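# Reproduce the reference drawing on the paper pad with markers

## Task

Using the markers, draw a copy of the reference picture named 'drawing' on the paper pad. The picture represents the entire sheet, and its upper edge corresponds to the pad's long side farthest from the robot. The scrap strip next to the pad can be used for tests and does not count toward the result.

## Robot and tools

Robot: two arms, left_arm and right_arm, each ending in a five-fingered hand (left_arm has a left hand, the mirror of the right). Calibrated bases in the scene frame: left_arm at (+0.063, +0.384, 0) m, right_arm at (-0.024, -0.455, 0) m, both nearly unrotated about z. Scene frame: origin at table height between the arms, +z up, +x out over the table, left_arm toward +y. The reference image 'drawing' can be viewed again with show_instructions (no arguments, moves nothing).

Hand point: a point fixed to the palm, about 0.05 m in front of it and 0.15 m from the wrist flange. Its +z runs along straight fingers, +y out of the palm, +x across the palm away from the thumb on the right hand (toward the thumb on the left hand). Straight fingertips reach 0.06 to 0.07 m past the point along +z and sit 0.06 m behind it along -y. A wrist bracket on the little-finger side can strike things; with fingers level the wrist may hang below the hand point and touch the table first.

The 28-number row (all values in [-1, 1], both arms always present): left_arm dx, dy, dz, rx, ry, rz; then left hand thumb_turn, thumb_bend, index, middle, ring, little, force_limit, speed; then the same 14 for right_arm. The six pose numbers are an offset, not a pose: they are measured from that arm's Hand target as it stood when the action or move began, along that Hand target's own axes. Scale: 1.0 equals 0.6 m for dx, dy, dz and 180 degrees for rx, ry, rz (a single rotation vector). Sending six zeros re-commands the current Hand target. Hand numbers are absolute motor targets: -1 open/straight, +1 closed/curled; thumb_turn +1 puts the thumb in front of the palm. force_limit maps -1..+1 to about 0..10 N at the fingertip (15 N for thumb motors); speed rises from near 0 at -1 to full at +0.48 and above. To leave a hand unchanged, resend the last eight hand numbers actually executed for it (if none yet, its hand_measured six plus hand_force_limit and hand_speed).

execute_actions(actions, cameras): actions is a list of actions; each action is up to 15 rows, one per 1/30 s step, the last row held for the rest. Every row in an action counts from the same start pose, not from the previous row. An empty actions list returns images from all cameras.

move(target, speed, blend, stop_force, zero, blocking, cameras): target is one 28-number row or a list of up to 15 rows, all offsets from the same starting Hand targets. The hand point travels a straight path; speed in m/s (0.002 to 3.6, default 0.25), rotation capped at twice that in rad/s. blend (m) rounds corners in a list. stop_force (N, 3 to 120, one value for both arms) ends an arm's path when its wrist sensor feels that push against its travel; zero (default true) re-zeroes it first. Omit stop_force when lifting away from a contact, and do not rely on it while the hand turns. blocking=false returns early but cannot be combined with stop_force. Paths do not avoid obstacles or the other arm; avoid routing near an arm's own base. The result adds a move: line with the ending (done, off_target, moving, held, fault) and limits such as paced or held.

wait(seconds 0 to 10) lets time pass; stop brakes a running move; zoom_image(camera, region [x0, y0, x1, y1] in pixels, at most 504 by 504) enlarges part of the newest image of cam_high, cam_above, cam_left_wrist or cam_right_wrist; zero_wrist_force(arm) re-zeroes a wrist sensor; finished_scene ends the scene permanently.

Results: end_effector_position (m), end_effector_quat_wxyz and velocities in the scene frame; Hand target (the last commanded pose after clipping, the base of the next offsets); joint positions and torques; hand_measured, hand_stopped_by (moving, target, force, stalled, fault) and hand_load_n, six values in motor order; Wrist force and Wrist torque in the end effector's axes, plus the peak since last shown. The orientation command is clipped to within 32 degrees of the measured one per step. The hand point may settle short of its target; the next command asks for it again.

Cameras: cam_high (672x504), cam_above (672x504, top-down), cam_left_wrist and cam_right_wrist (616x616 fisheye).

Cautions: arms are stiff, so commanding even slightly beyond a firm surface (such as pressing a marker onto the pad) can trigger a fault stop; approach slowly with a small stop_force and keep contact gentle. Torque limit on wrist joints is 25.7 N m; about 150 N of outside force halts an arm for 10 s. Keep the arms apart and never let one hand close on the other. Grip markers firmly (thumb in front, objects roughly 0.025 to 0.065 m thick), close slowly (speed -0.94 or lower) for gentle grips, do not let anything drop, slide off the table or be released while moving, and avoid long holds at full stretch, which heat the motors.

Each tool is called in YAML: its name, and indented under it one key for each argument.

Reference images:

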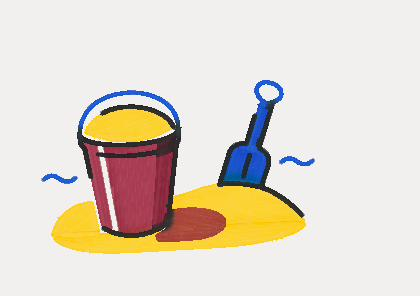

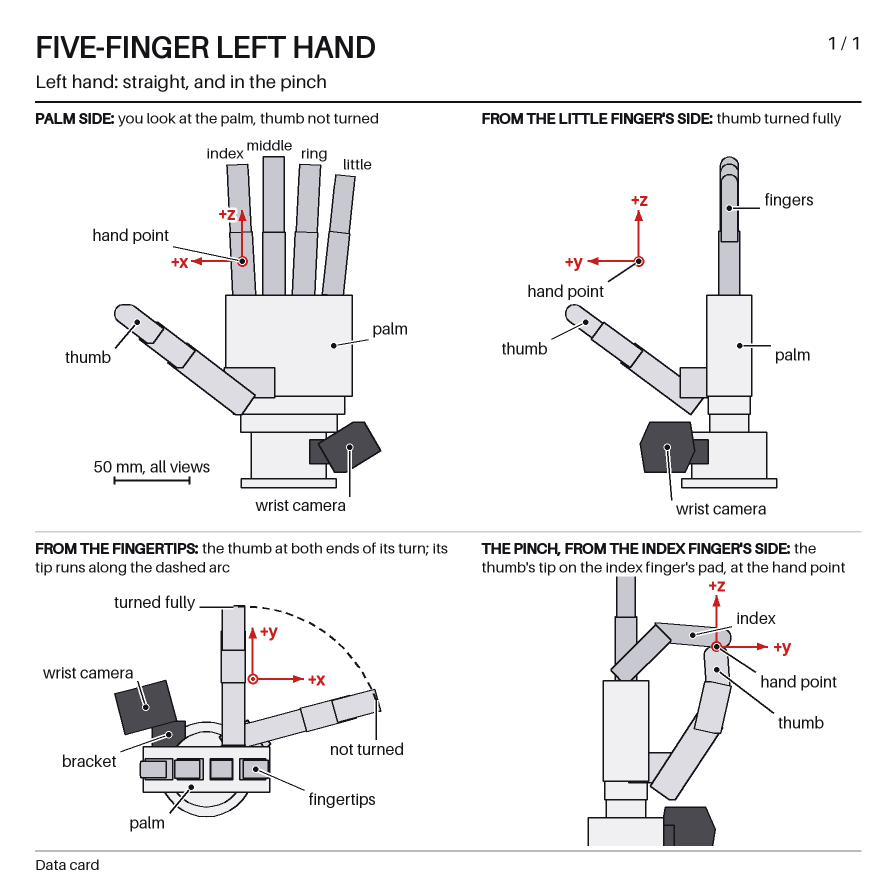

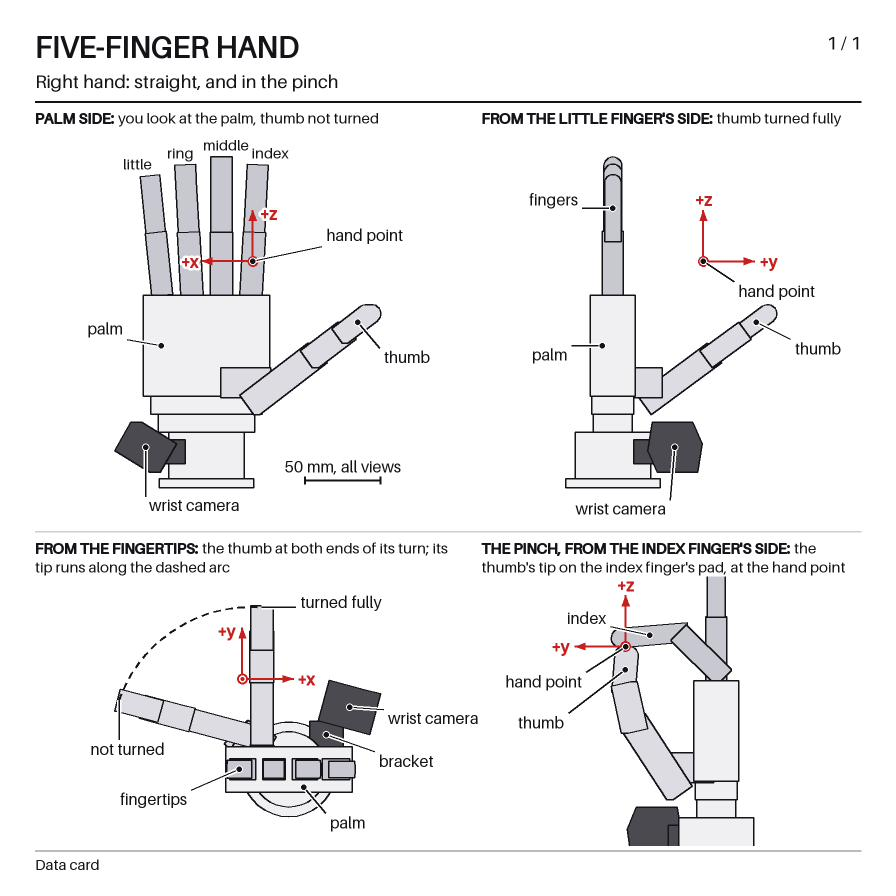

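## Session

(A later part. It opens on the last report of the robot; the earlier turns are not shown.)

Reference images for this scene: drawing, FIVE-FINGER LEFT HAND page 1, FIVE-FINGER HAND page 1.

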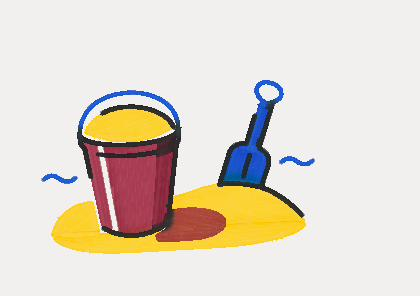

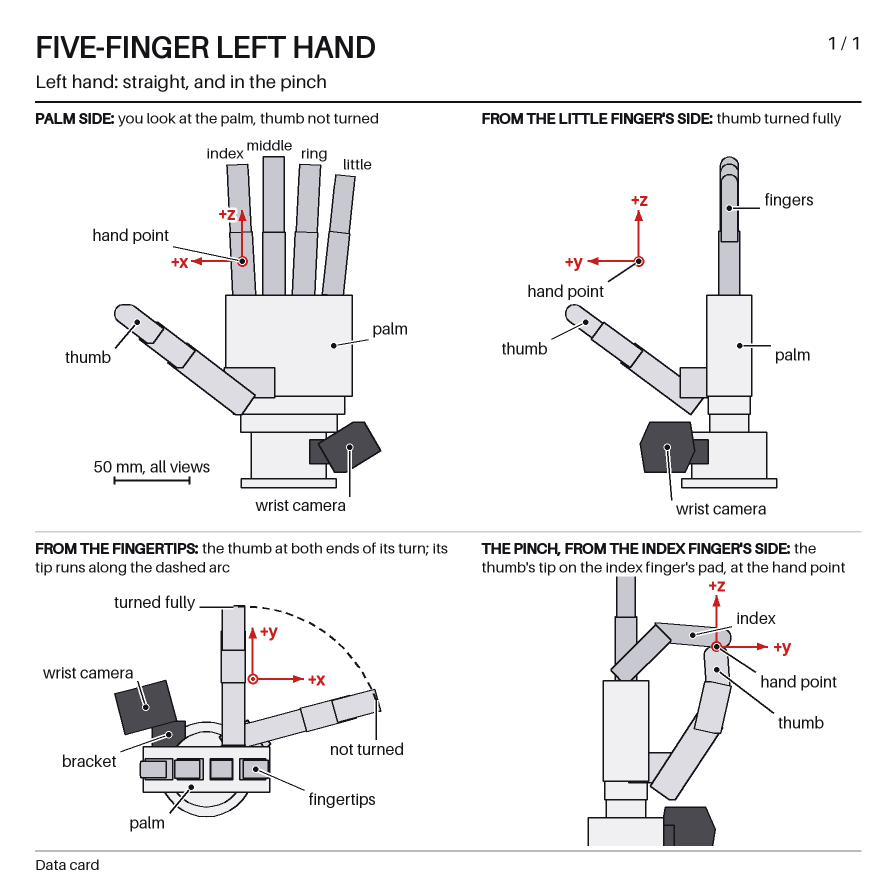

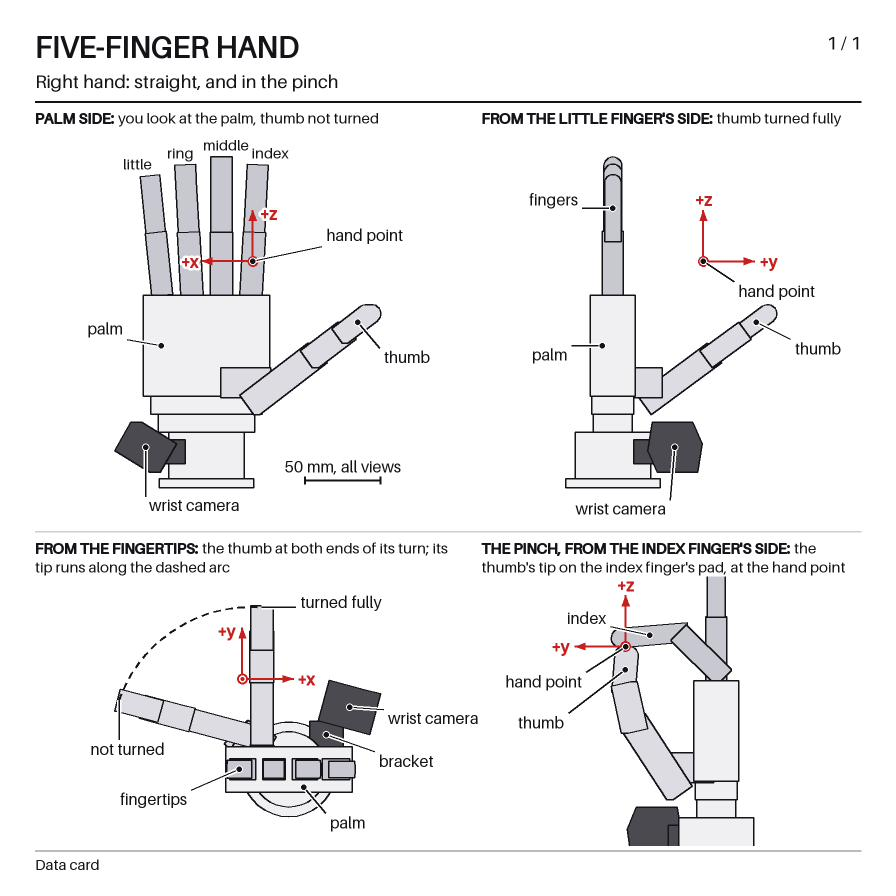

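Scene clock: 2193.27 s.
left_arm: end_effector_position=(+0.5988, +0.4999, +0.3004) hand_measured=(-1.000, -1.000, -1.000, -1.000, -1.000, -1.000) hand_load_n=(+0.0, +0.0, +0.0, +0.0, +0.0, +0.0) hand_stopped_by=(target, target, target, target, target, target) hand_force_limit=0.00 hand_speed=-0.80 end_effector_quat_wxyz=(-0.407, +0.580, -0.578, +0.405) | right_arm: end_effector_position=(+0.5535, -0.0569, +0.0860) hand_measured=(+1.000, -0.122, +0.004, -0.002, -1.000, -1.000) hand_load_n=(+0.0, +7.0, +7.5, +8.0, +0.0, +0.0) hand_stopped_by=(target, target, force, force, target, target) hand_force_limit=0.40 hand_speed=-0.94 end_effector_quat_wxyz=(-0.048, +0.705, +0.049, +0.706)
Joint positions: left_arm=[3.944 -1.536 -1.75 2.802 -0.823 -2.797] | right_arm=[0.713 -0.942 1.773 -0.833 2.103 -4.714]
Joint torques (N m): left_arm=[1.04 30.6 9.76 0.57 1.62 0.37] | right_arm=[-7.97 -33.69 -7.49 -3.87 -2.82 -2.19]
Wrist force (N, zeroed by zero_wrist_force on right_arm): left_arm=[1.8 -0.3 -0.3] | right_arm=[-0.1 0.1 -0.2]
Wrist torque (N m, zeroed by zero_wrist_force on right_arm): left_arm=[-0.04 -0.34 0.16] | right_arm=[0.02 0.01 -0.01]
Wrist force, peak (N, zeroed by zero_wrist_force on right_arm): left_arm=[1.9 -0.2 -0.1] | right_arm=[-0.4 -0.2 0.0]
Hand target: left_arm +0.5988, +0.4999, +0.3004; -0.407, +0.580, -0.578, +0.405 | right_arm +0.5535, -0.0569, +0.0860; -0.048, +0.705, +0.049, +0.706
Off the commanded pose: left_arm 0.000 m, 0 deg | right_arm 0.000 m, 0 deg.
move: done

move:
  target: [0,0,0,0,0,0,-1,-1,-1,-1,-1,-1,0,-0.8,-0.00025,0,0,0,0,0,1,-0.12,0.37,0.37,-1,-1,0.4,-0.94]
  speed: 0.01

move:
  target: [0,0,0,0,0,0,-1,-1,-1,-1,-1,-1,0,-0.8,-0.00025,0,0,0,0,0,1,-0.12,0.37,0.37,-1,-1,0.4,-0.94]
  speed: 0.01

Scene clock: 2203.50 s.
left_arm: end_effector_position=(+0.5988, +0.4999, +0.3004) hand_measured=(-1.000, -1.000, -1.000, -1.000, -1.000, -1.000) hand_load_n=(-0.5, +0.0, +0.0, +0.0, +0.0, +0.0) hand_stopped_by=(target, target, target, target, target, target) hand_force_limit=0.00 hand_speed=-0.80 end_effector_quat_wxyz=(-0.407, +0.580, -0.578, +0.405) | right_arm: end_effector_position=(+0.5535, -0.0569, +0.0859) hand_measured=(+1.000, -0.122, +0.004, -0.002, -1.000, -1.000) hand_load_n=(+0.0, +7.0, +7.5, +8.0, +0.0, +0.0) hand_stopped_by=(target, target, force, force, target, target) hand_force_limit=0.40 hand_speed=-0.94 end_effector_quat_wxyz=(-0.048, +0.705, +0.049, +0.706)
Joint positions: left_arm=[3.944 -1.536 -1.75 2.802 -0.823 -2.797] | right_arm=[0.713 -0.941 1.773 -0.833 2.103 -4.714]
Joint torques (N m): left_arm=[0.19 29.79 9.94 0.52 1.66 0.31] | right_arm=[-7.5 -34 -6.76 -3.85 -2.79 -2.09]
Wrist force (N, zeroed by zero_wrist_force on right_arm): left_arm=[1.4 -0.1 -0.3] | right_arm=[0.3 -0.1 0.0]
Wrist torque (N m, zeroed by zero_wrist_force on right_arm): left_arm=[-0.01 -0.28 0.13] | right_arm=[-0.02 0.00 -0.01]
Wrist force, peak (N, zeroed by zero_wrist_force on right_arm): left_arm=[2.0 -0.1 -0.2] | right_arm=[-0.4 -0.2 -0.1]
Hand target: left_arm +0.5988, +0.4999, +0.3004; -0.407, +0.580, -0.578, +0.405 | right_arm +0.5535, -0.0569, +0.0859; -0.048, +0.705, +0.049, +0.706
Off the commanded pose: left_arm 0.000 m, 0 deg | right_arm 0.000 m, 0 deg.
move: done

Scene clock: 2204.20 s.
left_arm: end_effector_position=(+0.5988, +0.4999, +0.3004) hand_measured=(-1.000, -1.000, -1.000, -1.000, -1.000, -1.000) hand_load_n=(+0.0, +0.0, -0.5, +0.0, +0.0, +0.0) hand_stopped_by=(target, target, target, target, target, target) hand_force_limit=0.00 hand_speed=-0.80 end_effector_quat_wxyz=(-0.407, +0.580, -0.578, +0.405) | right_arm: end_effector_position=(+0.5535, -0.0569, +0.0857) hand_measured=(+1.000, -0.122, +0.004, -0.002, -1.000, -1.000) hand_load_n=(-0.5, +7.5, +7.5, +8.0, +0.0, +0.0) hand_stopped_by=(target, target, force, force, target, target) hand_force_limit=0.40 hand_speed=-0.94 end_effector_quat_wxyz=(-0.048, +0.705, +0.049, +0.706)
Joint positions: left_arm=[3.944 -1.536 -1.75 2.802 -0.823 -2.797] | right_arm=[0.713 -0.941 1.773 -0.834 2.103 -4.714]
Joint torques (N m): left_arm=[0.19 30.25 10.06 0.53 1.56 0.38] | right_arm=[-7.92 -33.11 -7.37 -3.67 -2.71 -2.19]
Wrist force (N, zeroed by zero_wrist_force on right_arm): left_arm=[1.5 0.0 -0.2] | right_arm=[1.2 -0.1 0.0]
Wrist torque (N m, zeroed by zero_wrist_force on right_arm): left_arm=[-0.01 -0.30 0.14] | right_arm=[-0.01 -0.01 0.00]
Wrist force, peak (N, zeroed by zero_wrist_force on right_arm): left_arm=[1.9 -0.1 0.3] | right_arm=[1.2 -0.1 0.0]
Hand target: left_arm +0.5988, +0.4999, +0.3004; -0.407, +0.580, -0.578, +0.405 | right_arm +0.5535, -0.0569, +0.0857; -0.048, +0.705, +0.049, +0.706
Off the commanded pose: left_arm 0.000 m, 0 deg | right_arm 0.000 m, 0 deg.
move: done

move:
  target: [0,0,0,0,0,0,-1,-1,-1,-1,-1,-1,0,-0.8,0,0.0333,0,0,0,0,1,-0.12,0.37,0.37,-1,-1,0.4,-0.94]
  speed: 0.04

move:
  target:
    - [0,0,0,0,0,0,-1,-1,-1,-1,-1,-1,0,-0.8,0.015,0,0,0,0,0,1,-0.12,0.37,0.37,-1,-1,0.4,-0.94]
    - [0,0,0,0,0,0,-1,-1,-1,-1,-1,-1,0,-0.8,0.05,0,-0.22,0,0,0,1,-0.12,0.37,0.37,-1,-1,0.4,-0.94]
  speed: [0.08,0.2]
  blend: [0.003,0]
  cameras: ["cam_above"]

zoom_image:
  camera: "cam_above"
  region: [205, 160, 445, 350]

zoom_image:
  camera: "cam_above"
  region: [310, 270, 370, 320]

Scene clock: 2217.83 s.
left_arm: end_effector_position=(+0.5988, +0.4999, +0.3004) hand_measured=(-1.000, -1.000, -1.000, -1.000, -1.000, -1.000) hand_load_n=(+0.0, +0.0, +0.0, +0.0, +0.0, +0.0) hand_stopped_by=(target, target, target, target, target, target) hand_force_limit=0.00 hand_speed=-0.80 end_effector_quat_wxyz=(-0.407, +0.580, -0.578, +0.405) | right_arm: end_effector_position=(+0.5563, -0.0768, +0.0858) hand_measured=(+1.000, -0.122, +0.004, -0.002, -1.000, -1.000) hand_load_n=(-0.5, +7.0, +7.5, +8.0, +0.0, +0.0) hand_stopped_by=(target, target, force, force, target, target) hand_force_limit=0.40 hand_speed=-0.94 end_effector_quat_wxyz=(-0.048, +0.705, +0.049, +0.706) end_effector_velocity=(-0.001, +0.003, -0.001) end_effector_angular_velocity=(+0.000, +0.000, +0.001)
Joint positions: left_arm=[3.944 -1.536 -1.75 2.802 -0.823 -2.797] | right_arm=[0.678 -0.964 1.819 -0.856 2.068 -4.714]
Joint velocities: left_arm=[within noise] | right_arm=[0.005 0.003 -0.005 0.002 0.004 0]
Joint torques (N m): left_arm=[0.88 30.32 9.61 0.33 1.56 0.34] | right_arm=[7.88 -33.88 -27.43 0.17 3.22 0.58]
Wrist force (N, zeroed by zero_wrist_force on right_arm): left_arm=[1.4 -0.1 -0.3] | right_arm=[0.8 -0.7 0.0]
Wrist torque (N m, zeroed by zero_wrist_force on right_arm): left_arm=[-0.01 -0.28 0.13] | right_arm=[-0.09 -0.05 -0.03]
Wrist force, peak (N, zeroed by zero_wrist_force on right_arm): left_arm=[2.1 -0.1 -0.4] | right_arm=[2.9 -1.8 0.5]
Hand target: left_arm +0.5988, +0.4999, +0.3004; -0.407, +0.580, -0.578, +0.405 | right_arm +0.5563, -0.0767, +0.0858; -0.048, +0.705, +0.049, +0.706
Off the commanded pose: left_arm 0.000 m, 0 deg | right_arm 0.000 m, 0 deg.
move: done

Scene clock: 2219.07 s.
left_arm: end_effector_position=(+0.5988, +0.4999, +0.3004) hand_measured=(-1.000, -1.000, -1.000, -1.000, -1.000, -1.000) hand_load_n=(+0.0, +0.0, +0.0, +0.0, +0.0, +0.0) hand_stopped_by=(target, target, target, target, target, target) hand_force_limit=0.00 hand_speed=-0.80 end_effector_quat_wxyz=(-0.407, +0.580, -0.578, +0.405) | right_arm: end_effector_position=(+0.4255, -0.0947, +0.1156) hand_measured=(+1.000, -0.122, +0.004, -0.002, -1.000, -1.000) hand_load_n=(+0.0, +7.5, +8.0, +8.0, +0.0, +0.0) hand_stopped_by=(target, target, force, force, target, target) hand_force_limit=0.40 hand_speed=-0.94 end_effector_quat_wxyz=(-0.048, +0.705, +0.049, +0.706)
Joint positions: left_arm=[3.944 -1.536 -1.75 2.802 -0.823 -2.797] | right_arm=[0.837 -1.167 2.069 -0.903 2.227 -4.715]
Joint torques (N m): left_arm=[1.17 30.22 9.86 0.52 1.57 0.46] | right_arm=[5.37 -35.56 -14.2 1.19 -1.7 -3]
Wrist force (N, zeroed by zero_wrist_force on right_arm): left_arm=[1.3 0.0 -0.1] | right_arm=[-0.1 -0.2 -0.4]
Wrist torque (N m, zeroed by zero_wrist_force on right_arm): left_arm=[-0.02 -0.26 0.12] | right_arm=[0.01 0.03 -0.03]
Wrist force, peak (N, zeroed by zero_wrist_force on right_arm): left_arm=[1.8 -0.3 -0.1] | right_arm=[0.5 -0.7 2.1]
Hand target: left_arm +0.5988, +0.4999, +0.3004; -0.407, +0.580, -0.578, +0.405 | right_arm +0.4255, -0.0947, +0.1156; -0.048, +0.705, +0.049, +0.706
Off the commanded pose: left_arm 0.000 m, 0 deg | right_arm 0.000 m, 0 deg.
move: done
Images, in order (width x height): cam_above 672x504.

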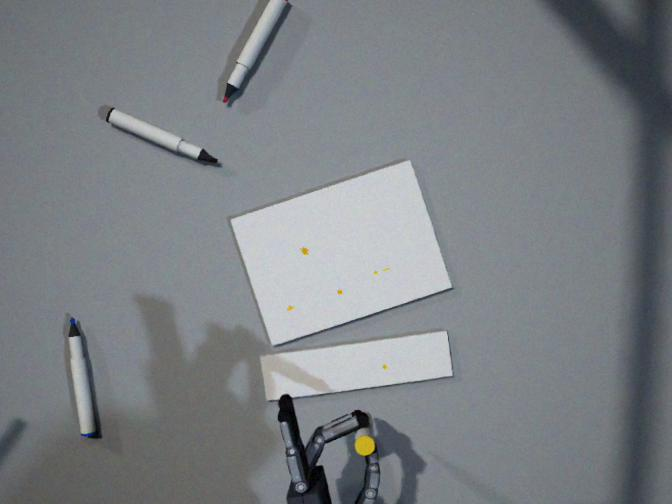

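Scaled by 2.100.

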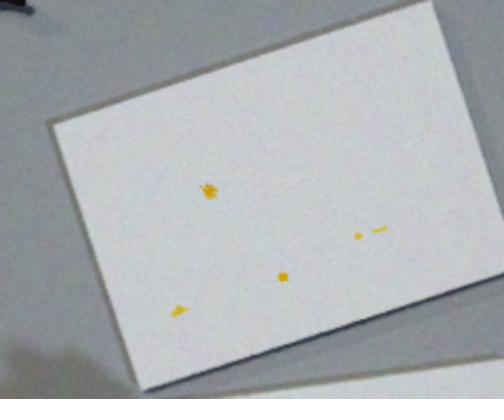

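Scaled by 8.400.

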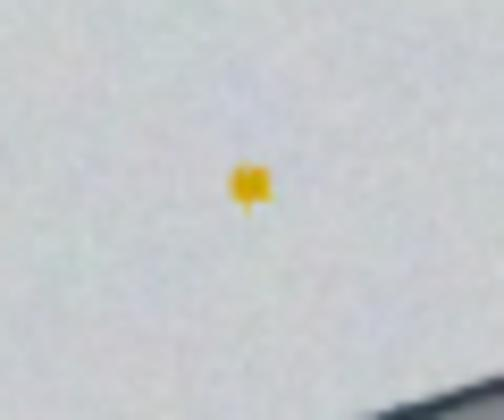

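move:
  target:
    - [0,0,0,0,0,0,-1,-1,-1,-1,-1,-1,0,-0.8,0.05,0,0,0,0,0,1,-0.12,0.37,0.37,-1,-1,0.4,-0.94]
    - [0,0,0,0,0,0,-1,-1,-1,-1,-1,-1,0,-0.8,0.0407,0.0752,0.115,0.2844,0,0,1,-0.12,0.37,0.37,-0.25,-0.25,0.4,-0.94]
  speed: 0.15
  cameras: ["cam_high"]

Scene clock: 2474.33 s.
left_arm: end_effector_position=(+0.5988, +0.4999, +0.3004) hand_measured=(-1.000, -1.000, -1.000, -1.000, -1.000, -1.000) hand_load_n=(+0.0, -0.5, +0.0, +0.0, +0.0, +0.0) hand_stopped_by=(target, target, target, target, target, target) hand_force_limit=0.00 hand_speed=-0.80 end_effector_quat_wxyz=(-0.407, +0.580, -0.578, +0.405) | right_arm: end_effector_position=(+0.4999, -0.1299, +0.1402) hand_measured=(+1.000, -0.122, +0.004, -0.002, -0.250, -0.250) hand_load_n=(+0.0, +7.0, +7.5, +8.0, +0.0, +0.0) hand_stopped_by=(target, target, force, force, target, target) hand_force_limit=0.40 hand_speed=-0.94 end_effector_quat_wxyz=(-0.348, +0.615, +0.349, +0.616)
Joint positions: left_arm=[3.944 -1.536 -1.75 2.802 -0.823 -2.797] | right_arm=[0.068 -1.334 2.225 -0.89 0.564 -4.715]
Joint torques (N m): left_arm=[2.54 29.68 10.23 0.41 1.49 0.53] | right_arm=[-6.09 -33.77 -7.15 -3.25 -2.21 1.79]
Wrist force (N, zeroed by zero_wrist_force on right_arm): left_arm=[1.6 0.0 0.0] | right_arm=[0.0 -0.6 0.1]
Wrist torque (N m, zeroed by zero_wrist_force on right_arm): left_arm=[-0.02 -0.29 0.14] | right_arm=[-0.09 -0.01 -0.02]
Wrist force, peak (N, zeroed by zero_wrist_force on right_arm): left_arm=[2.1 -0.4 0.0] | right_arm=[0.3 -1.1 -0.8]
Hand target: left_arm +0.5988, +0.4999, +0.3004; -0.407, +0.580, -0.578, +0.405 | right_arm +0.4999, -0.1299, +0.1402; -0.348, +0.615, +0.349, +0.616
Off the commanded pose: left_arm 0.000 m, 0 deg | right_arm 0.000 m, 0 deg.
move: done
Images, in order (width x height): cam_high 672x504.

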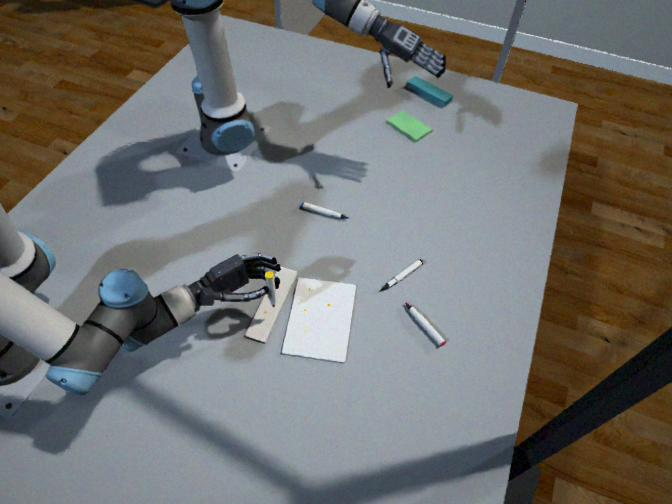

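move:
  target: [0.333,-0.0434,0.0218,-0.1090,0.4245,0.2704,1,-1,-1,-1,-1,-1,0,-0.3,0,0,0,0,0,0,1,-0.12,0.37,0.37,-0.25,-0.25,0.4,-0.94]
  speed: 0.25
  cameras: ["cam_high"]

Scene clock: 2508.43 s.
left_arm: end_effector_position=(+0.6207, +0.3001, +0.3202) hand_measured=(+1.000, -1.000, -1.000, -1.000, -1.000, -1.000) hand_load_n=(+0.0, +0.0, +0.0, +0.0, +0.0, +0.0) hand_stopped_by=(target, target, target, target, target, target) hand_force_limit=0.00 hand_speed=-0.30 end_effector_quat_wxyz=(+0.001, -0.002, +0.924, -0.382) | right_arm: end_effector_position=(+0.4999, -0.1299, +0.1402) hand_measured=(+1.000, -0.122, +0.004, -0.002, -0.250, -0.250) hand_load_n=(+0.0, +7.0, +7.5, +8.0, +0.0, +0.0) hand_stopped_by=(target, target, force, force, target, target) hand_force_limit=0.40 hand_speed=-0.94 end_effector_quat_wxyz=(-0.348, +0.615, +0.349, +0.616)
Joint positions: left_arm=[3.444 -2.289 -0.781 1.204 -0.832 -1.147] | right_arm=[0.068 -1.334 2.225 -0.89 0.564 -4.715]
Joint torques (N m): left_arm=[9.7 56.6 13.58 -3.52 1.62 0.74] | right_arm=[-6.97 -34.34 -8.94 -3.29 -1.52 1.78]
Wrist force (N, zeroed by zero_wrist_force on right_arm): left_arm=[0.9 -0.1 -0.3] | right_arm=[-0.1 -0.6 0.2]
Wrist torque (N m, zeroed by zero_wrist_force on right_arm): left_arm=[0.05 -0.19 0.10] | right_arm=[-0.09 0.02 -0.03]
Wrist force, peak (N, zeroed by zero_wrist_force on right_arm): left_arm=[2.1 -0.6 0.1] | right_arm=[0.2 -1.2 -0.1]
Hand target: left_arm +0.6207, +0.3001, +0.3202; +0.001, -0.002, +0.924, -0.382 | right_arm +0.4999, -0.1299, +0.1402; -0.348, +0.615, +0.349, +0.616
Off the commanded pose: left_arm 0.000 m, 0 deg | right_arm 0.000 m, 0 deg.
move: done
Images, in order (width x height): cam_high 672x504.

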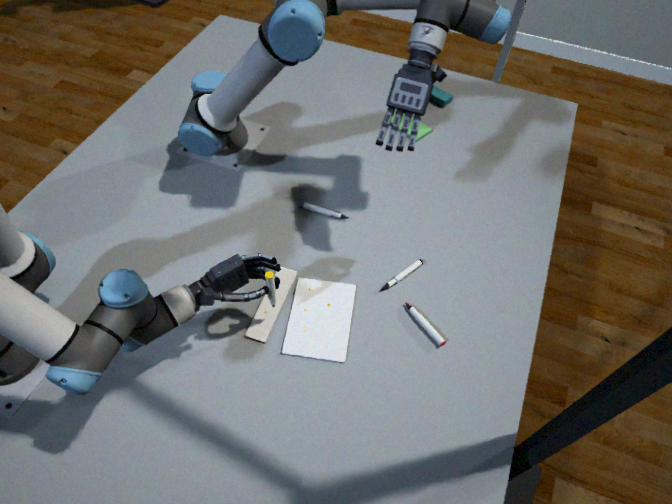

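move:
  target: [-0.0367,-0.1368,0.4197,0,0,0,1,0.8,-1,-1,-1,-1,0,-0.3,0,0,0,0,0,0,1,-0.12,0.37,0.37,-0.25,-0.25,0.4,-0.94]
  speed: 0.2
  cameras: ["cam_above", "cam_high"]

Scene clock: 2522.30 s.
left_arm: end_effector_position=(+0.6436, +0.0642, +0.2000) hand_measured=(+1.000, +0.800, -1.000, -1.000, -1.000, -1.000) hand_load_n=(+0.0, +0.5, +0.0, +0.0, +0.0, +0.0) hand_stopped_by=(target, target, target, target, target, target) hand_force_limit=0.00 hand_speed=-0.30 end_effector_quat_wxyz=(+0.001, -0.002, +0.924, -0.382) | right_arm: end_effector_position=(+0.4999, -0.1299, +0.1402) hand_measured=(+1.000, -0.122, +0.004, -0.002, -0.250, -0.250) hand_load_n=(+0.0, +7.5, +7.5, +8.0, +0.0, +0.0) hand_stopped_by=(target, target, force, force, target, target) hand_force_limit=0.40 hand_speed=-0.94 end_effector_quat_wxyz=(-0.348, +0.615, +0.349, +0.616)
Joint positions: left_arm=[3.047 -2.467 -0.673 1.657 -0.79 -1.695] | right_arm=[0.068 -1.334 2.225 -0.89 0.564 -4.715]
Joint torques (N m): left_arm=[3.91 66.65 5.95 -0.57 2.76 -1.15] | right_arm=[-7.59 -33.8 -9.18 -3.27 -1 1.74]
Wrist force (N, zeroed by zero_wrist_force on right_arm): left_arm=[1.0 0.0 -0.8] | right_arm=[-0.1 -0.9 -0.1]
Wrist torque (N m, zeroed by zero_wrist_force on right_arm): left_arm=[0.09 -0.26 0.05] | right_arm=[-0.12 0.02 -0.03]
Wrist force, peak (N, zeroed by zero_wrist_force on right_arm): left_arm=[1.4 1.3 -2.2] | right_arm=[-0.2 -1.3 -0.1]
Hand target: left_arm +0.6436, +0.0642, +0.2001; +0.001, -0.002, +0.924, -0.382 | right_arm +0.4999, -0.1299, +0.1402; -0.348, +0.615, +0.349, +0.616
Off the commanded pose: left_arm 0.000 m, 0 deg | right_arm 0.000 m, 0 deg.
move: done
Images, in order (width x height): cam_high 672x504, cam_above 672x504.

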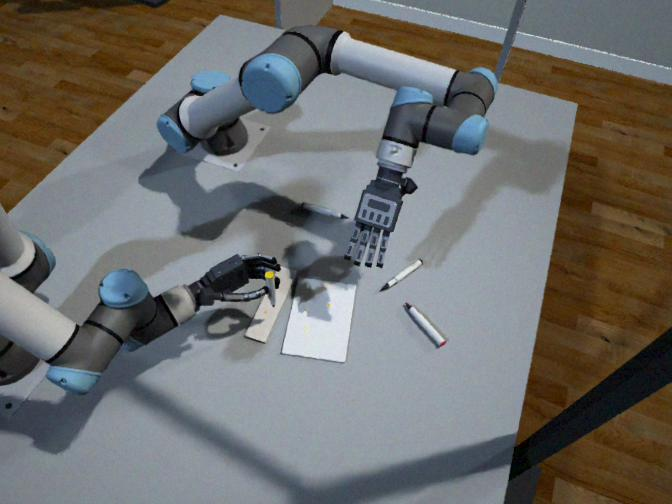

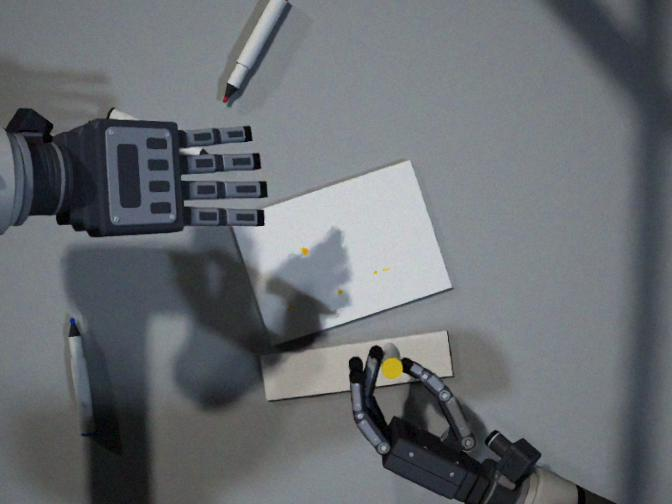

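move:
  target: [0.01,0.1591,0.1709,0,0,0,1,0.8,-0.93,-1,-1,-1,0,-0.6,0,0,0,0,0,0,1,-0.12,0.37,0.37,-0.25,-0.25,0.4,-0.94]
  speed: 0.12
  cameras: ["cam_above", "cam_high"]

Scene clock: 2569.30 s.
left_arm: end_effector_position=(+0.6375, +0.0592, +0.0600) hand_measured=(+1.000, +0.800, -0.930, -1.000, -1.000, -1.000) hand_load_n=(+0.0, +0.0, +0.0, +0.0, +0.0, +0.0) hand_stopped_by=(target, target, target, target, target, target) hand_force_limit=0.00 hand_speed=-0.60 end_effector_quat_wxyz=(+0.001, -0.002, +0.924, -0.382) | right_arm: end_effector_position=(+0.4999, -0.1299, +0.1402) hand_measured=(+1.000, -0.122, +0.004, -0.002, -0.250, -0.250) hand_load_n=(+0.0, +7.0, +7.5, +8.0, +0.0, +0.0) hand_stopped_by=(target, target, force, force, target, target) hand_force_limit=0.40 hand_speed=-0.94 end_effector_quat_wxyz=(-0.348, +0.615, +0.349, +0.616)
Joint positions: left_arm=[3.038 -2.523 -0.929 1.977 -0.791 -1.707] | right_arm=[0.068 -1.334 2.225 -0.89 0.564 -4.715]
Joint torques (N m): left_arm=[-7.67 67.69 26.76 -2.81 0.66 0.09] | right_arm=[-7.79 -34.42 -10.45 -3.29 -0.52 1.71]
Wrist force (N, zeroed by zero_wrist_force on right_arm): left_arm=[1.3 -0.1 -0.7] | right_arm=[0.2 -0.7 -0.2]
Wrist torque (N m, zeroed by zero_wrist_force on right_arm): left_arm=[0.06 -0.25 0.12] | right_arm=[-0.09 -0.03 -0.01]
Wrist force, peak (N, zeroed by zero_wrist_force on right_arm): left_arm=[0.9 -1.2 -1.6] | right_arm=[-0.3 -1.3 0.1]
Hand target: left_arm +0.6376, +0.0593, +0.0600; +0.001, -0.002, +0.924, -0.382 | right_arm +0.4999, -0.1299, +0.1402; -0.348, +0.615, +0.349, +0.616
Off the commanded pose: left_arm 0.000 m, 0 deg | right_arm 0.000 m, 0 deg.
move: done
Images, in order (width x height): cam_high 672x504, cam_above 672x504.

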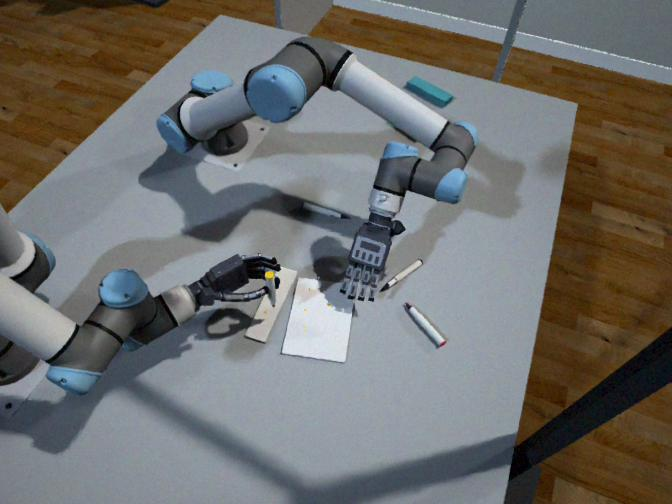

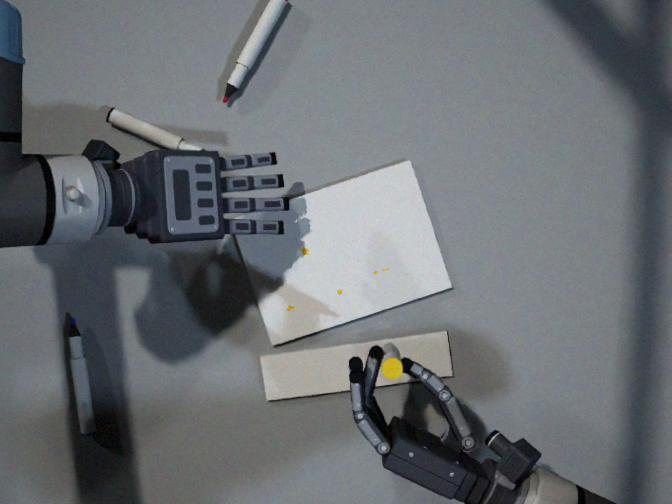

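move:
  target: [0.0083,0.0236,0.0236,0,0,0,1,0.8,-0.93,-1,-1,-1,0,-0.6,0,0,0,0,0,0,1,-0.12,0.37,0.37,-0.25,-0.25,0.4,-0.94]
  speed: 0.05

move:
  target: [0,0.04,0.04,0,0,0,1,0.8,-0.93,-1,-1,-1,0,-0.6,0,0,0,0,0,0,1,-0.12,0.37,0.37,-0.25,-0.25,0.4,-0.94]
  speed: 0.008
  stop_force: 4
  cameras: ["cam_above", "cam_high"]

Scene clock: 2604.50 s.
left_arm: end_effector_position=(+0.6325, +0.0593, +0.0398) hand_measured=(+1.000, +0.800, -0.930, -1.000, -1.000, -1.000) hand_load_n=(+0.0, +0.0, +0.0, +0.0, +0.0, +0.0) hand_stopped_by=(target, target, target, target, target, target) hand_force_limit=0.00 hand_speed=-0.60 end_effector_quat_wxyz=(+0.001, -0.002, +0.924, -0.382) | right_arm: end_effector_position=(+0.4999, -0.1299, +0.1402) hand_measured=(+1.000, -0.122, +0.004, -0.002, -0.250, -0.250) hand_load_n=(+0.0, +7.5, +7.5, +8.0, +0.0, +0.0) hand_stopped_by=(target, target, force, force, target, target) hand_force_limit=0.40 hand_speed=-0.94 end_effector_quat_wxyz=(-0.348, +0.615, +0.349, +0.616)
Joint positions: left_arm=[3.037 -2.529 -0.972 2.027 -0.791 -1.708] | right_arm=[0.068 -1.334 2.225 -0.89 0.564 -4.715]
Joint torques (N m): left_arm=[-14.26 59.19 27.36 -4.03 -0.28 -1.14] | right_arm=[-6.99 -33.74 -11.1 -3.39 -0.16 1.74]
Wrist force (N, zeroed by zero_wrist_force on right_arm): left_arm=[1.7 -0.3 -0.3] | right_arm=[-0.1 -0.8 0.3]
Wrist torque (N m, zeroed by zero_wrist_force on right_arm): left_arm=[-0.03 -0.32 0.13] | right_arm=[-0.12 0.01 -0.02]
Wrist force, peak (N, zeroed by zero_wrist_force on right_arm): left_arm=[2.0 -0.2 -0.3] | right_arm=[0.2 -1.3 0.2]
Hand target: left_arm +0.6326, +0.0593, +0.0400; +0.001, -0.002, +0.924, -0.382 | right_arm +0.4999, -0.1299, +0.1402; -0.348, +0.615, +0.349, +0.616
Off the commanded pose: left_arm 0.000 m, 0 deg | right_arm 0.000 m, 0 deg.
move: done

Scene clock: 2608.87 s.
left_arm: end_effector_position=(+0.6326, +0.0593, +0.0146) hand_measured=(+1.000, +0.800, -0.930, -1.000, -1.000, -1.000) hand_load_n=(+0.0, +0.0, +1.0, +0.0, +0.0, +0.0) hand_stopped_by=(target, target, target, target, target, target) hand_force_limit=0.00 hand_speed=-0.60 end_effector_quat_wxyz=(+0.001, -0.002, +0.924, -0.382) | right_arm: end_effector_position=(+0.4999, -0.1299, +0.1402) hand_measured=(+1.000, -0.122, +0.004, -0.002, -0.250, -0.250) hand_load_n=(+0.0, +7.5, +7.5, +8.0, +0.0, +0.0) hand_stopped_by=(target, target, force, force, target, target) hand_force_limit=0.40 hand_speed=-0.94 end_effector_quat_wxyz=(-0.348, +0.615, +0.349, +0.616)
Joint positions: left_arm=[3.037 -2.556 -0.989 2.071 -0.791 -1.708] | right_arm=[0.068 -1.334 2.225 -0.89 0.564 -4.715]
Joint torques (N m): left_arm=[-1.86 64.96 25.71 -3.88 0.33 1.36] | right_arm=[-7.52 -33.55 -11.4 -3.4 0.37 1.71]
Wrist force (N, zeroed by zero_wrist_force on right_arm): left_arm=[1.1 -3.4 -2.6] | right_arm=[-0.3 -0.7 0.0]
Wrist torque (N m, zeroed by zero_wrist_force on right_arm): left_arm=[0.18 -0.36 0.17] | right_arm=[-0.09 0.04 -0.03]
Wrist force, peak (N, zeroed by zero_wrist_force on right_arm): left_arm=[1.4 -5.8 -7.6] | right_arm=[-0.1 -1.2 -0.1]
Hand target: left_arm +0.6326, +0.0593, +0.0146; +0.001, -0.002, +0.924, -0.382 (not the last commanded pose) | right_arm +0.4999, -0.1299, +0.1402; -0.348, +0.615, +0.349, +0.616
Off the commanded pose: left_arm 0.008 m, 0 deg | right_arm 0.000 m, 0 deg.
move: contact (left_arm)
Images, in order (width x height): cam_high 672x504, cam_above 672x504.

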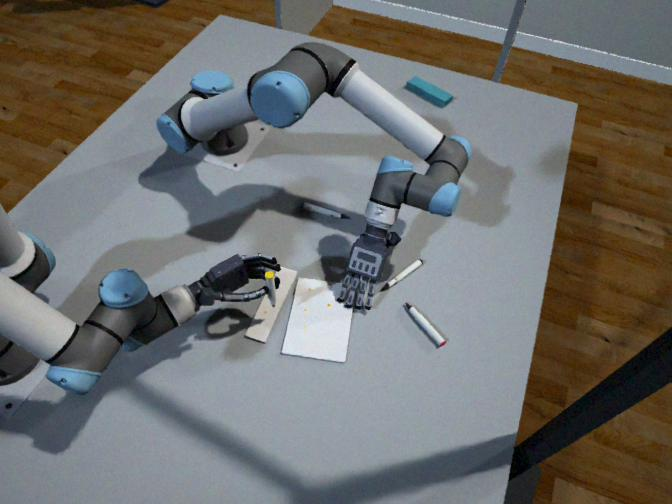

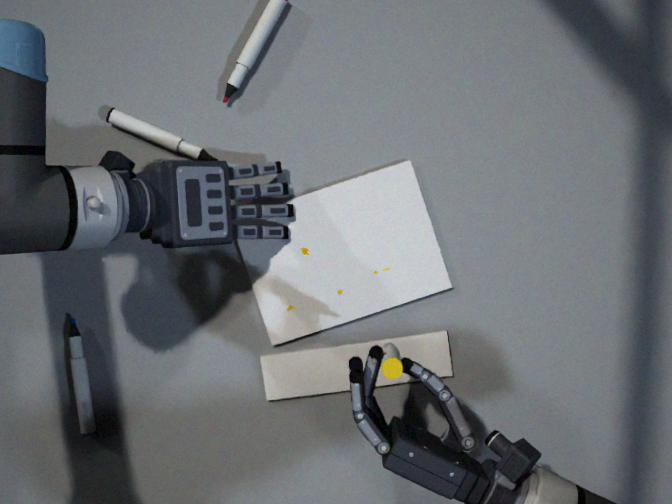

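zoom_image:
  camera: "cam_above"
  region: [205, 150, 345, 290]

zoom_image:
  camera: "cam_high"
  region: [280, 230, 400, 380]

Scaled by 3.600.

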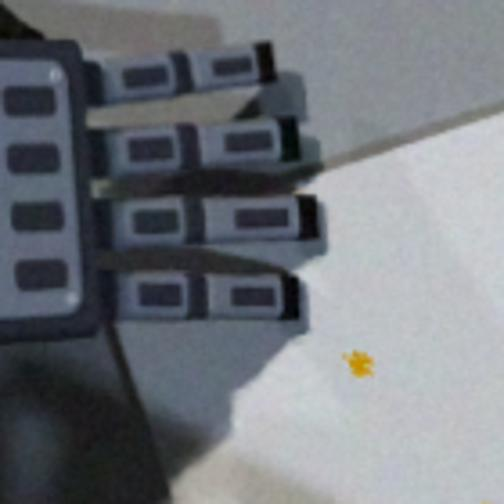

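Scaled by 3.360.

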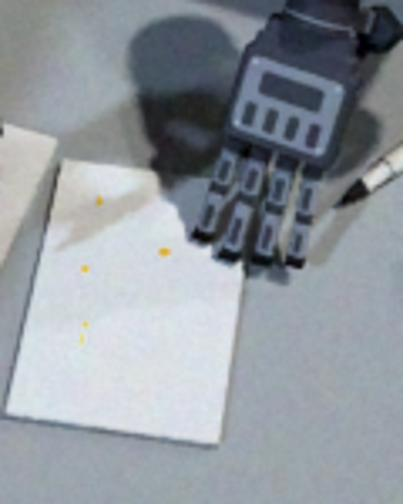

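move:
  target: [0,0.01,0.01,0,0,0,1,0.8,-0.93,-1,-1,-1,0,-0.6,0,0,0,0,0,0,1,-0.12,0.37,0.37,-0.25,-0.25,0.4,-0.94]
  speed: 0.005
  stop_force: 4
  cameras: ["cam_above"]

Scene clock: 2635.30 s.
left_arm: end_effector_position=(+0.6327, +0.0593, +0.0144) hand_measured=(+1.000, +0.800, -0.930, -1.000, -1.000, -1.000) hand_load_n=(+0.0, +0.0, +1.5, +0.5, +0.0, +0.0) hand_stopped_by=(target, target, target, target, target, target) hand_force_limit=0.00 hand_speed=-0.60 end_effector_quat_wxyz=(+0.001, -0.002, +0.924, -0.382) | right_arm: end_effector_position=(+0.4999, -0.1299, +0.1402) hand_measured=(+1.000, -0.122, +0.004, -0.002, -0.250, -0.250) hand_load_n=(+0.0, +7.5, +7.5, +8.0, +0.0, +0.0) hand_stopped_by=(target, target, force, force, target, target) hand_force_limit=0.40 hand_speed=-0.94 end_effector_quat_wxyz=(-0.348, +0.615, +0.349, +0.616)
Joint positions: left_arm=[3.037 -2.556 -0.989 2.071 -0.791 -1.708] | right_arm=[0.068 -1.334 2.225 -0.89 0.564 -4.715]
Joint torques (N m): left_arm=[-1.98 63.1 15.48 -3.24 0.26 1.43] | right_arm=[-7.3 -33.79 -12.77 -3.28 0.94 1.74]
Wrist force (N, zeroed by zero_wrist_force on right_arm): left_arm=[2.5 -5.1 -6.0] | right_arm=[0.1 -1.2 0.0]
Wrist torque (N m, zeroed by zero_wrist_force on right_arm): left_arm=[0.43 -0.32 0.28] | right_arm=[-0.17 -0.01 -0.03]
Wrist force, peak (N, zeroed by zero_wrist_force on right_arm): left_arm=[2.3 -7.7 -11.0] | right_arm=[0.1 -1.3 0.1]
Hand target: left_arm +0.6327, +0.0593, +0.0144; +0.001, -0.002, +0.924, -0.382 (not the last commanded pose) | right_arm +0.4999, -0.1299, +0.1402; -0.348, +0.615, +0.349, +0.616
Off the commanded pose: left_arm 0.008 m, 0 deg | right_arm 0.000 m, 0 deg.
move: contact (left_arm)
Images, in order (width x height): cam_above 672x504.

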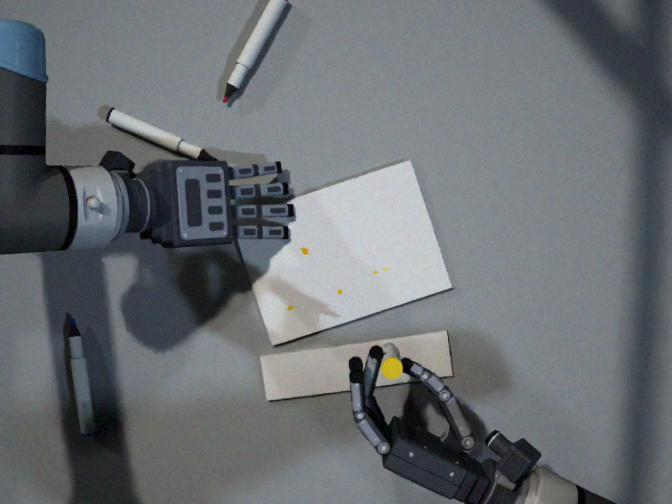

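zoom_image:
  camera: "cam_above"
  region: [396, 145, 426, 175]

zoom_image:
  camera: "cam_above"
  region: [437, 275, 467, 305]

zoom_image:
  camera: "cam_above"
  region: [258, 330, 288, 360]

zoom_image:
  camera: "cam_above"
  region: [270, 230, 400, 330]

Scaled by 16.800.

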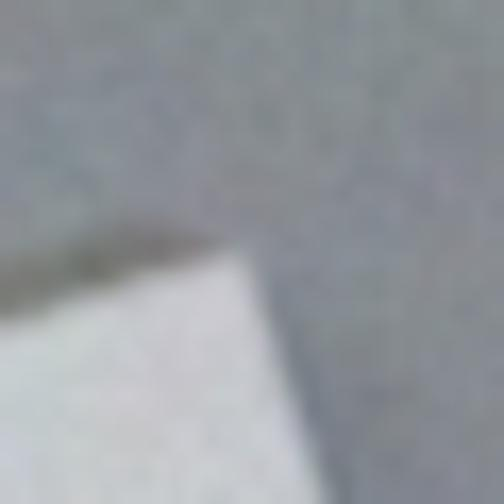

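Scaled by 16.800.

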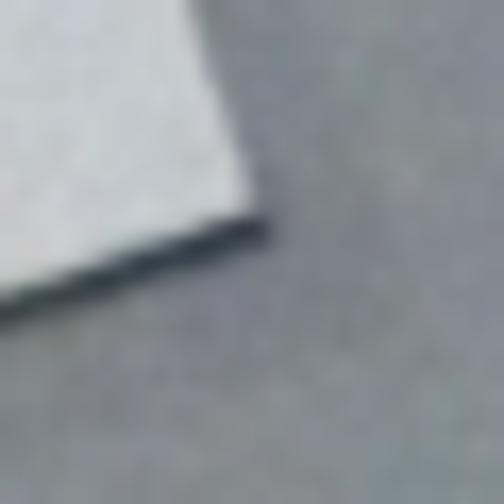

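Scaled by 16.800.

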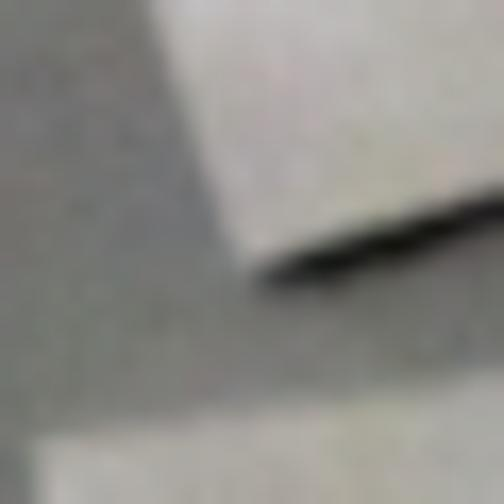

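Scaled by 3.877.

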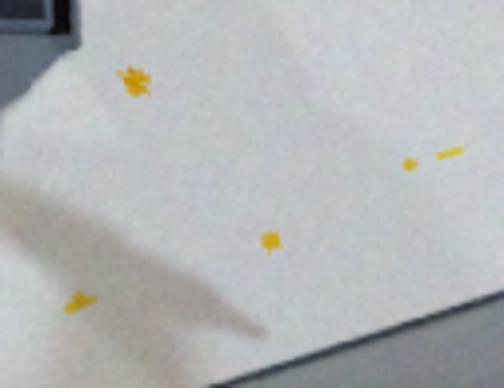

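move:
  target: [0,0,0,0,0,0,1,0.8,-0.93,-1,-1,-1,0,-0.6,-0.0837,0.0977,0.0817,0,0,0,1,-0.12,0.37,0.37,-0.25,-0.25,0.4,-0.94]
  speed: 0.12

move:
  target: [0,0,0,0,0,0,1,0.8,-0.93,-1,-1,-1,0,-0.6,-0.015,0,0,0,0,0,1,-0.12,0.37,0.37,-0.25,-0.25,0.4,-0.94]
  speed: 0.004
  stop_force: 3

move:
  target: [0,0,0,0,0,0,1,0.8,-0.93,-1,-1,-1,0,-0.6,0.01,0,0,0,0,0,1,-0.12,0.37,0.37,-0.25,-0.25,0.4,-0.94]
  speed: 0.05

Scene clock: 2703.73 s.
left_arm: end_effector_position=(+0.6327, +0.0593, +0.0144) hand_measured=(+1.000, +0.800, -0.930, -1.000, -1.000, -1.000) hand_load_n=(+0.0, +0.0, +1.5, +0.5, +0.0, +0.0) hand_stopped_by=(target, target, target, target, target, target) hand_force_limit=0.00 hand_speed=-0.60 end_effector_quat_wxyz=(+0.001, -0.002, +0.924, -0.382) | right_arm: end_effector_position=(+0.5755, -0.1181, +0.0901) hand_measured=(+1.000, -0.122, +0.004, -0.002, -0.250, -0.250) hand_load_n=(+0.0, +7.0, +7.5, +8.0, +0.0, +0.0) hand_stopped_by=(target, target, force, force, target, target) hand_force_limit=0.40 hand_speed=-0.94 end_effector_quat_wxyz=(-0.348, +0.615, +0.349, +0.616)
Joint positions: left_arm=[3.037 -2.556 -0.989 2.071 -0.791 -1.708] | right_arm=[0.091 -1.09 2.038 -0.948 0.588 -4.715]
Joint torques (N m): left_arm=[-1.58 63.94 24.68 -3.26 0.21 1.3] | right_arm=[-8.56 -30.24 -12.31 1.46 -1.49 0.96]
Wrist force (N, zeroed by zero_wrist_force on right_arm): left_arm=[2.4 -5.3 -5.8] | right_arm=[-0.1 -0.7 -0.5]
Wrist torque (N m, zeroed by zero_wrist_force on right_arm): left_arm=[0.38 -0.30 0.28] | right_arm=[-0.07 0.05 -0.03]
Wrist force, peak (N, zeroed by zero_wrist_force on right_arm): left_arm=[2.5 -5.5 -6.4] | right_arm=[0.6 -1.7 -0.4]
Hand target: left_arm +0.6327, +0.0593, +0.0144; +0.001, -0.002, +0.924, -0.382 | right_arm +0.5755, -0.1181, +0.0900; -0.348, +0.615, +0.349, +0.616
Off the commanded pose: left_arm 0.000 m, 0 deg | right_arm 0.000 m, 0 deg.
move: done

Scene clock: 2705.93 s.
left_arm: end_effector_position=(+0.6327, +0.0593, +0.0144) hand_measured=(+1.000, +0.800, -0.930, -1.000, -1.000, -1.000) hand_load_n=(+0.0, +0.0, +1.0, +0.5, +0.0, +0.0) hand_stopped_by=(target, target, target, target, target, target) hand_force_limit=0.00 hand_speed=-0.60 end_effector_quat_wxyz=(+0.001, -0.002, +0.924, -0.382) | right_arm: end_effector_position=(+0.5755, -0.1182, +0.0852) hand_measured=(+1.000, -0.122, +0.004, -0.002, -0.250, -0.250) hand_load_n=(-0.5, +7.0, +7.5, +8.5, +0.0, +0.0) hand_stopped_by=(target, target, force, force, target, target) hand_force_limit=0.40 hand_speed=-0.94 end_effector_quat_wxyz=(-0.348, +0.615, +0.349, +0.616)
Joint positions: left_arm=[3.037 -2.556 -0.989 2.071 -0.791 -1.708] | right_arm=[0.091 -1.079 2.04 -0.96 0.588 -4.715]
Joint torques (N m): left_arm=[-1.74 63.62 24.27 -3.34 0.46 1.5] | right_arm=[-6.31 -41.87 -13.88 2.22 -2.62 1.93]
Wrist force (N, zeroed by zero_wrist_force on right_arm): left_arm=[2.8 -5.4 -6.2] | right_arm=[3.2 -0.5 0.1]
Wrist torque (N m, zeroed by zero_wrist_force on right_arm): left_arm=[0.39 -0.38 0.30] | right_arm=[-0.05 0.06 -0.01]
Wrist force, peak (N, zeroed by zero_wrist_force on right_arm): left_arm=[2.8 -5.4 -6.2] | right_arm=[4.6 -0.8 0.2]
Hand target: left_arm +0.6327, +0.0593, +0.0144; +0.001, -0.002, +0.924, -0.382 | right_arm +0.5755, -0.1181, +0.0852; -0.348, +0.615, +0.349, +0.616 (not the last commanded pose)
Off the commanded pose: left_arm 0.000 m, 0 deg | right_arm 0.004 m, 0 deg.
move: contact (right_arm)

Scene clock: 2706.63 s.
left_arm: end_effector_position=(+0.6327, +0.0593, +0.0144) hand_measured=(+1.000, +0.800, -0.930, -1.000, -1.000, -1.000) hand_load_n=(+0.0, +0.0, +1.5, +0.5, +0.0, +0.0) hand_stopped_by=(target, target, target, target, target, target) hand_force_limit=0.00 hand_speed=-0.60 end_effector_quat_wxyz=(+0.001, -0.002, +0.924, -0.382) | right_arm: end_effector_position=(+0.5755, -0.1181, +0.0913) hand_measured=(+1.000, -0.122, +0.004, -0.002, -0.250, -0.250) hand_load_n=(+0.0, +7.0, +7.5, +8.0, +0.0, +0.0) hand_stopped_by=(target, target, force, force, target, target) hand_force_limit=0.40 hand_speed=-0.94 end_effector_quat_wxyz=(-0.348, +0.615, +0.349, +0.616)
Joint positions: left_arm=[3.037 -2.556 -0.989 2.071 -0.791 -1.708] | right_arm=[0.091 -1.092 2.037 -0.944 0.588 -4.715]
Joint torques (N m): left_arm=[-2.04 63.17 25.58 -3.34 0.53 1.33] | right_arm=[-3.24 -27.89 -22.1 -1.45 -1.51 1.36]
Wrist force (N, zeroed by zero_wrist_force on right_arm): left_arm=[2.4 -5.3 -6.1] | right_arm=[-0.3 -0.4 0.1]
Wrist torque (N m, zeroed by zero_wrist_force on right_arm): left_arm=[0.42 -0.31 0.28] | right_arm=[-0.07 0.04 -0.04]
Wrist force, peak (N, zeroed by zero_wrist_force on right_arm): left_arm=[2.6 -5.6 -6.2] | right_arm=[3.1 -0.7 0.1]
Hand target: left_arm +0.6327, +0.0593, +0.0144; +0.001, -0.002, +0.924, -0.382 | right_arm +0.5755, -0.1181, +0.0912; -0.348, +0.615, +0.349, +0.616
Off the commanded pose: left_arm 0.000 m, 0 deg | right_arm 0.000 m, 0 deg.
move: done


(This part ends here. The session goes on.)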